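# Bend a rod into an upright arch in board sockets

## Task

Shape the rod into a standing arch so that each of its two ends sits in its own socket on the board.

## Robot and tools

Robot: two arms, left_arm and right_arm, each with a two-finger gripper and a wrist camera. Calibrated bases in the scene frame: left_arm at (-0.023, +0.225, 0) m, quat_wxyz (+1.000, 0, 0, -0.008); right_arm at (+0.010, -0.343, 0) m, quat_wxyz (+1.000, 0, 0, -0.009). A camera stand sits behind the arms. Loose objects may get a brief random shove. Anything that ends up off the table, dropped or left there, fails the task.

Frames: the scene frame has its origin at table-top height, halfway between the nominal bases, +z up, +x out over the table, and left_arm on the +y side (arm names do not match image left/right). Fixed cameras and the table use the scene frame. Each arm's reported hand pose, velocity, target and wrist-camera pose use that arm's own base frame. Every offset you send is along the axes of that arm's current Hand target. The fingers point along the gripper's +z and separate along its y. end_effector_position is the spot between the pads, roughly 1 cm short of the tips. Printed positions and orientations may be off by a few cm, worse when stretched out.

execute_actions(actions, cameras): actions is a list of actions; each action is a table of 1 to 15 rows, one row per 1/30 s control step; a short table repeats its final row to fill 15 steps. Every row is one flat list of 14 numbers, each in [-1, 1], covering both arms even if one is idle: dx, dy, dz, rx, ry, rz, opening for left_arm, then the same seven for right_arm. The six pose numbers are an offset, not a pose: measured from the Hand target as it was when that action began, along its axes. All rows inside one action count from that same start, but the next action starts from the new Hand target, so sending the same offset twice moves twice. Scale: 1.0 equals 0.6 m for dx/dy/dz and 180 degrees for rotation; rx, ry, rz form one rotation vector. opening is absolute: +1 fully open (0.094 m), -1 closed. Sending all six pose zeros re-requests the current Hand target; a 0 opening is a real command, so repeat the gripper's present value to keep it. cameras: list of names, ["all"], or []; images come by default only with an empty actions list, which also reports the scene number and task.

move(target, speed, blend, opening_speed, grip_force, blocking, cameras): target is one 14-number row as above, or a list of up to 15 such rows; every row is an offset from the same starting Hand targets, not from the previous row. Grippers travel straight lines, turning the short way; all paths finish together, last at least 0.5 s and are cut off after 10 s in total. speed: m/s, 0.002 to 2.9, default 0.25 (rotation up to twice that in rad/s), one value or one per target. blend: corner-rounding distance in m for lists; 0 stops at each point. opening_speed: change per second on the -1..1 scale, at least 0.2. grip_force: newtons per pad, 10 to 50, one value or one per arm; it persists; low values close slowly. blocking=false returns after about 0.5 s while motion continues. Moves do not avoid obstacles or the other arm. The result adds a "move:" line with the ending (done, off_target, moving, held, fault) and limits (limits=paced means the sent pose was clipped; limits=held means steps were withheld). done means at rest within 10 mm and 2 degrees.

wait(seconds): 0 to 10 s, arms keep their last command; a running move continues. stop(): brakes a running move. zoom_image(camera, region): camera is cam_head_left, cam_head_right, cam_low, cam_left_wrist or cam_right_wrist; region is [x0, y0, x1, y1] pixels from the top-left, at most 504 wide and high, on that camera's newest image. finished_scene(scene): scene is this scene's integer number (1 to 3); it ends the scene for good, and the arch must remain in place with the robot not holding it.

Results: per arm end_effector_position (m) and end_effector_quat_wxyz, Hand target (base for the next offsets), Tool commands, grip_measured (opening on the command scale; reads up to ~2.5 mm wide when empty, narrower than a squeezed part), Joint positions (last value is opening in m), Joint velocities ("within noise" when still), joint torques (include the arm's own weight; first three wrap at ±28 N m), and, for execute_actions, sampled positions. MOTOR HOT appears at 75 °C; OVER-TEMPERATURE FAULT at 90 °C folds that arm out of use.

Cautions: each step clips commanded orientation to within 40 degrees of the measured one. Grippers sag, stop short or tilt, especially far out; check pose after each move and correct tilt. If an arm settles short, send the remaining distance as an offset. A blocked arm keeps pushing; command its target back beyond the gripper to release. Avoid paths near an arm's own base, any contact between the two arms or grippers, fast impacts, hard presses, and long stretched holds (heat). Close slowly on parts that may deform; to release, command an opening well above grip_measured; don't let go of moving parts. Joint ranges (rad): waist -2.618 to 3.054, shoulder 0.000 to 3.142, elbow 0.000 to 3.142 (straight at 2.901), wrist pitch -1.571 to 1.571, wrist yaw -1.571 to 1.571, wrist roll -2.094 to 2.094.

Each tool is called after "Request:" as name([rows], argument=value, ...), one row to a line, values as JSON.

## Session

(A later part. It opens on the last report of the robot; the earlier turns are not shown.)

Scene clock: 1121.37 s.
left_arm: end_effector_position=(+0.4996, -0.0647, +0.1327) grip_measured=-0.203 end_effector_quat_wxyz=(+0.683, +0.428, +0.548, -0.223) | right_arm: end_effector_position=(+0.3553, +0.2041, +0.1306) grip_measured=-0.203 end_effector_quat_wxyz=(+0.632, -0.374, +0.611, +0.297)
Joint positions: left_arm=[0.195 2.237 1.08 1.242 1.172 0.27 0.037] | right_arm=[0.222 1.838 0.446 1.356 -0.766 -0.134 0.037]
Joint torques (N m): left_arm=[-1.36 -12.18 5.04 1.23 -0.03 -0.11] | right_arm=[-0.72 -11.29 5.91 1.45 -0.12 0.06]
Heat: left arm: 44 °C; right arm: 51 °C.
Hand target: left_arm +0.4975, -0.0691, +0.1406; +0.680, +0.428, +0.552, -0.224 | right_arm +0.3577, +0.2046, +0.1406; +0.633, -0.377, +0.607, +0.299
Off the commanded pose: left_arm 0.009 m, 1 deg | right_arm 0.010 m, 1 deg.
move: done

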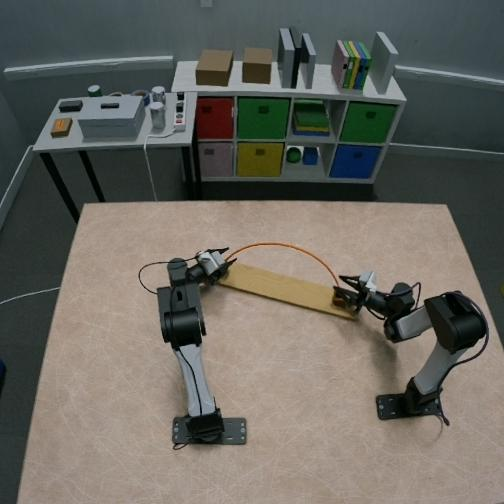

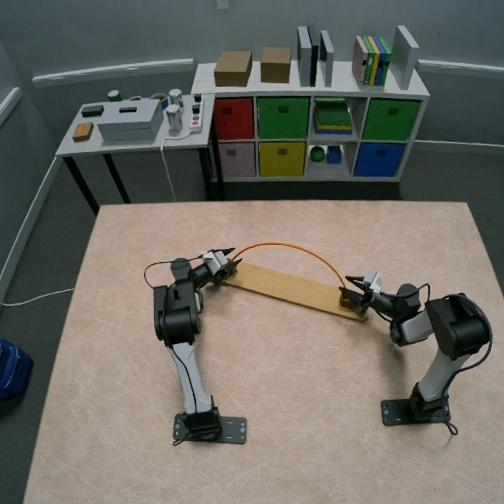

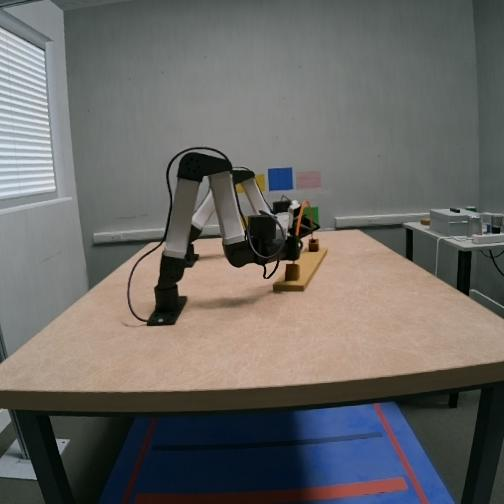

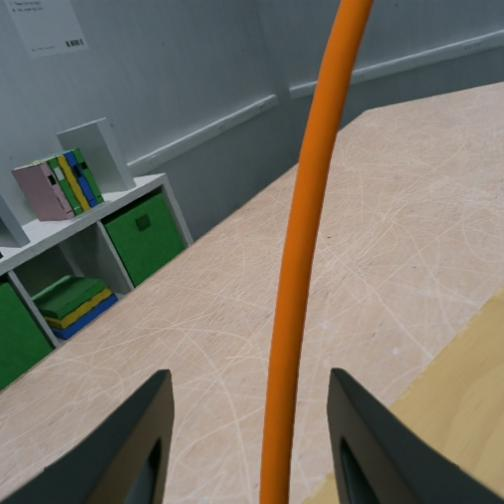

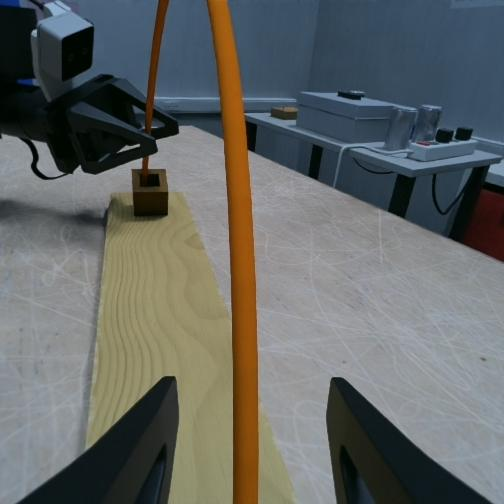

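Request:
move(target=[0, 0, -0.1667, 0, 0, 0, -0.2, 0, 0, -0.1667, 0, 0, 0, -0.2], speed=0.1, cameras=["all"])

Request:
zoom_image(camera="cam_low", region=[240, 180, 340, 300])

Request:
zoom_image(camera="cam_head_right", region=[210, 230, 370, 330])

Scene clock: 1134.13 s.
left_arm: end_effector_position=(+0.4480, +0.0153, +0.1235) grip_measured=-0.203 end_effector_quat_wxyz=(+0.670, +0.410, +0.571, -0.237) | right_arm: end_effector_position=(+0.3072, +0.1211, +0.1404) grip_measured=-0.203 end_effector_quat_wxyz=(+0.633, -0.369, +0.610, +0.301)
Joint positions: left_arm=[0.426 2.186 0.946 1.302 1.387 0.221 0.037] | right_arm=[-0.114 1.634 0.24 1.356 -1.101 -0.134 0.037]
Joint torques (N m): left_arm=[-0.18 -11.06 4.4 1.99 0.17 -0.27] | right_arm=[-1.09 -8.24 3.33 1.42 -0.2 -0.13]
Heat: left arm: 45 °C; right arm: 48 °C.
Hand target: left_arm +0.4416, +0.0136, +0.1380; +0.680, +0.428, +0.552, -0.224 | right_arm +0.3033, +0.1206, +0.1426; +0.633, -0.377, +0.607, +0.299
Off the commanded pose: left_arm 0.016 m, 4 deg | right_arm 0.004 m, 1 deg.
move: off_target (left_arm)

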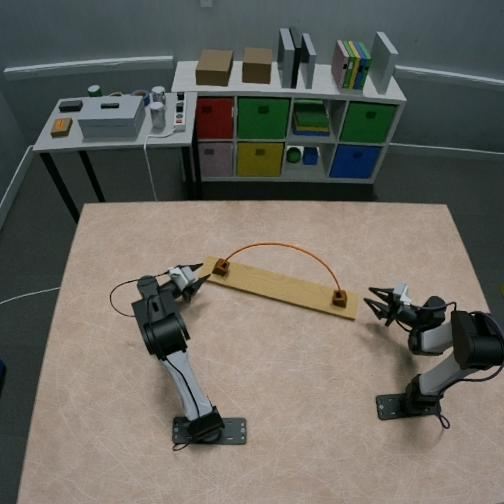

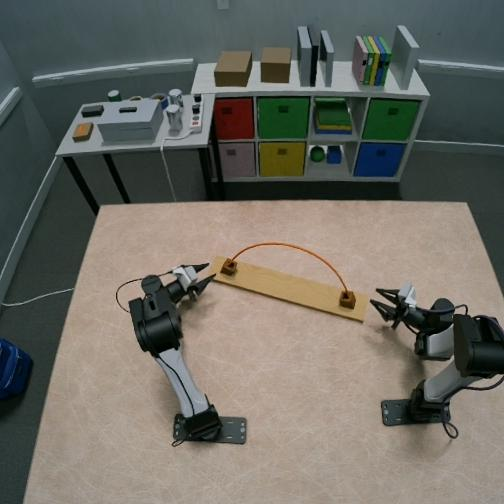

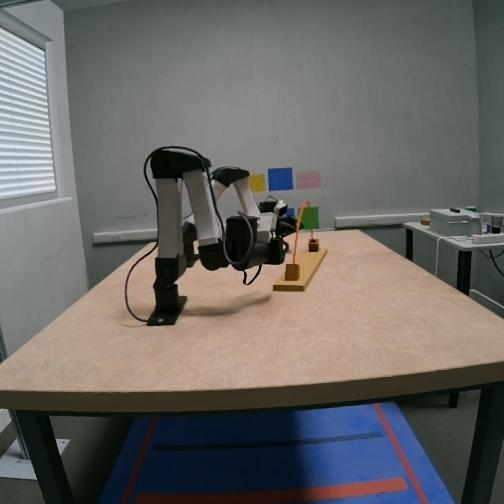

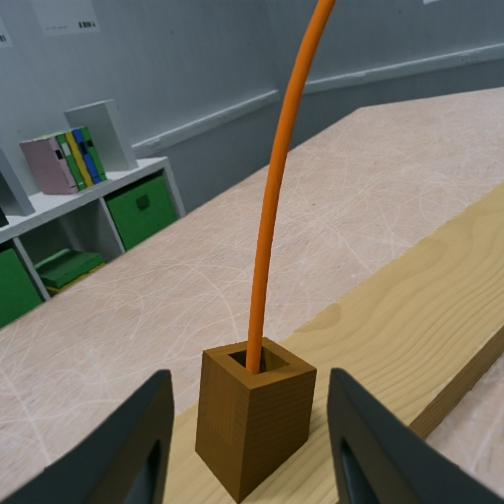

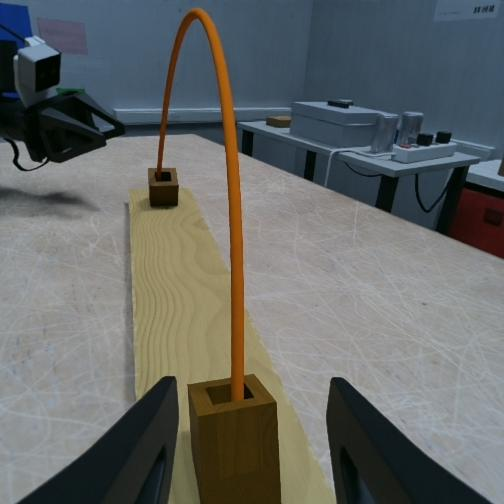

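Scaled by 4.200.

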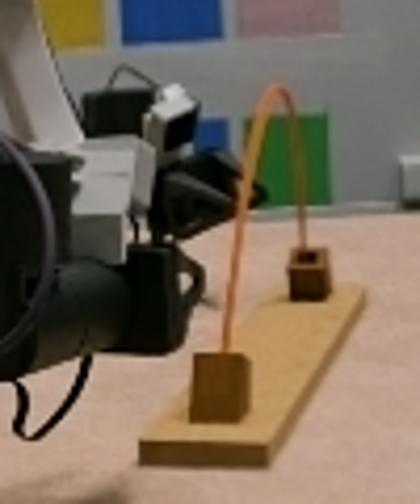

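Scaled by 3.150.

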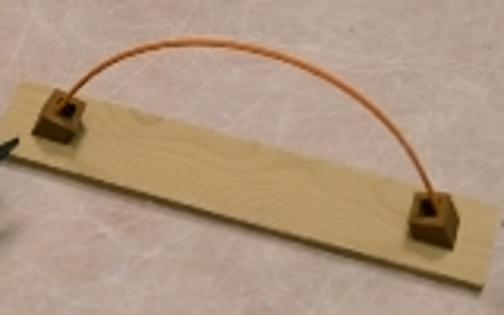

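Request:
finished_scene(scene=2)

The scene is finished: the task was done.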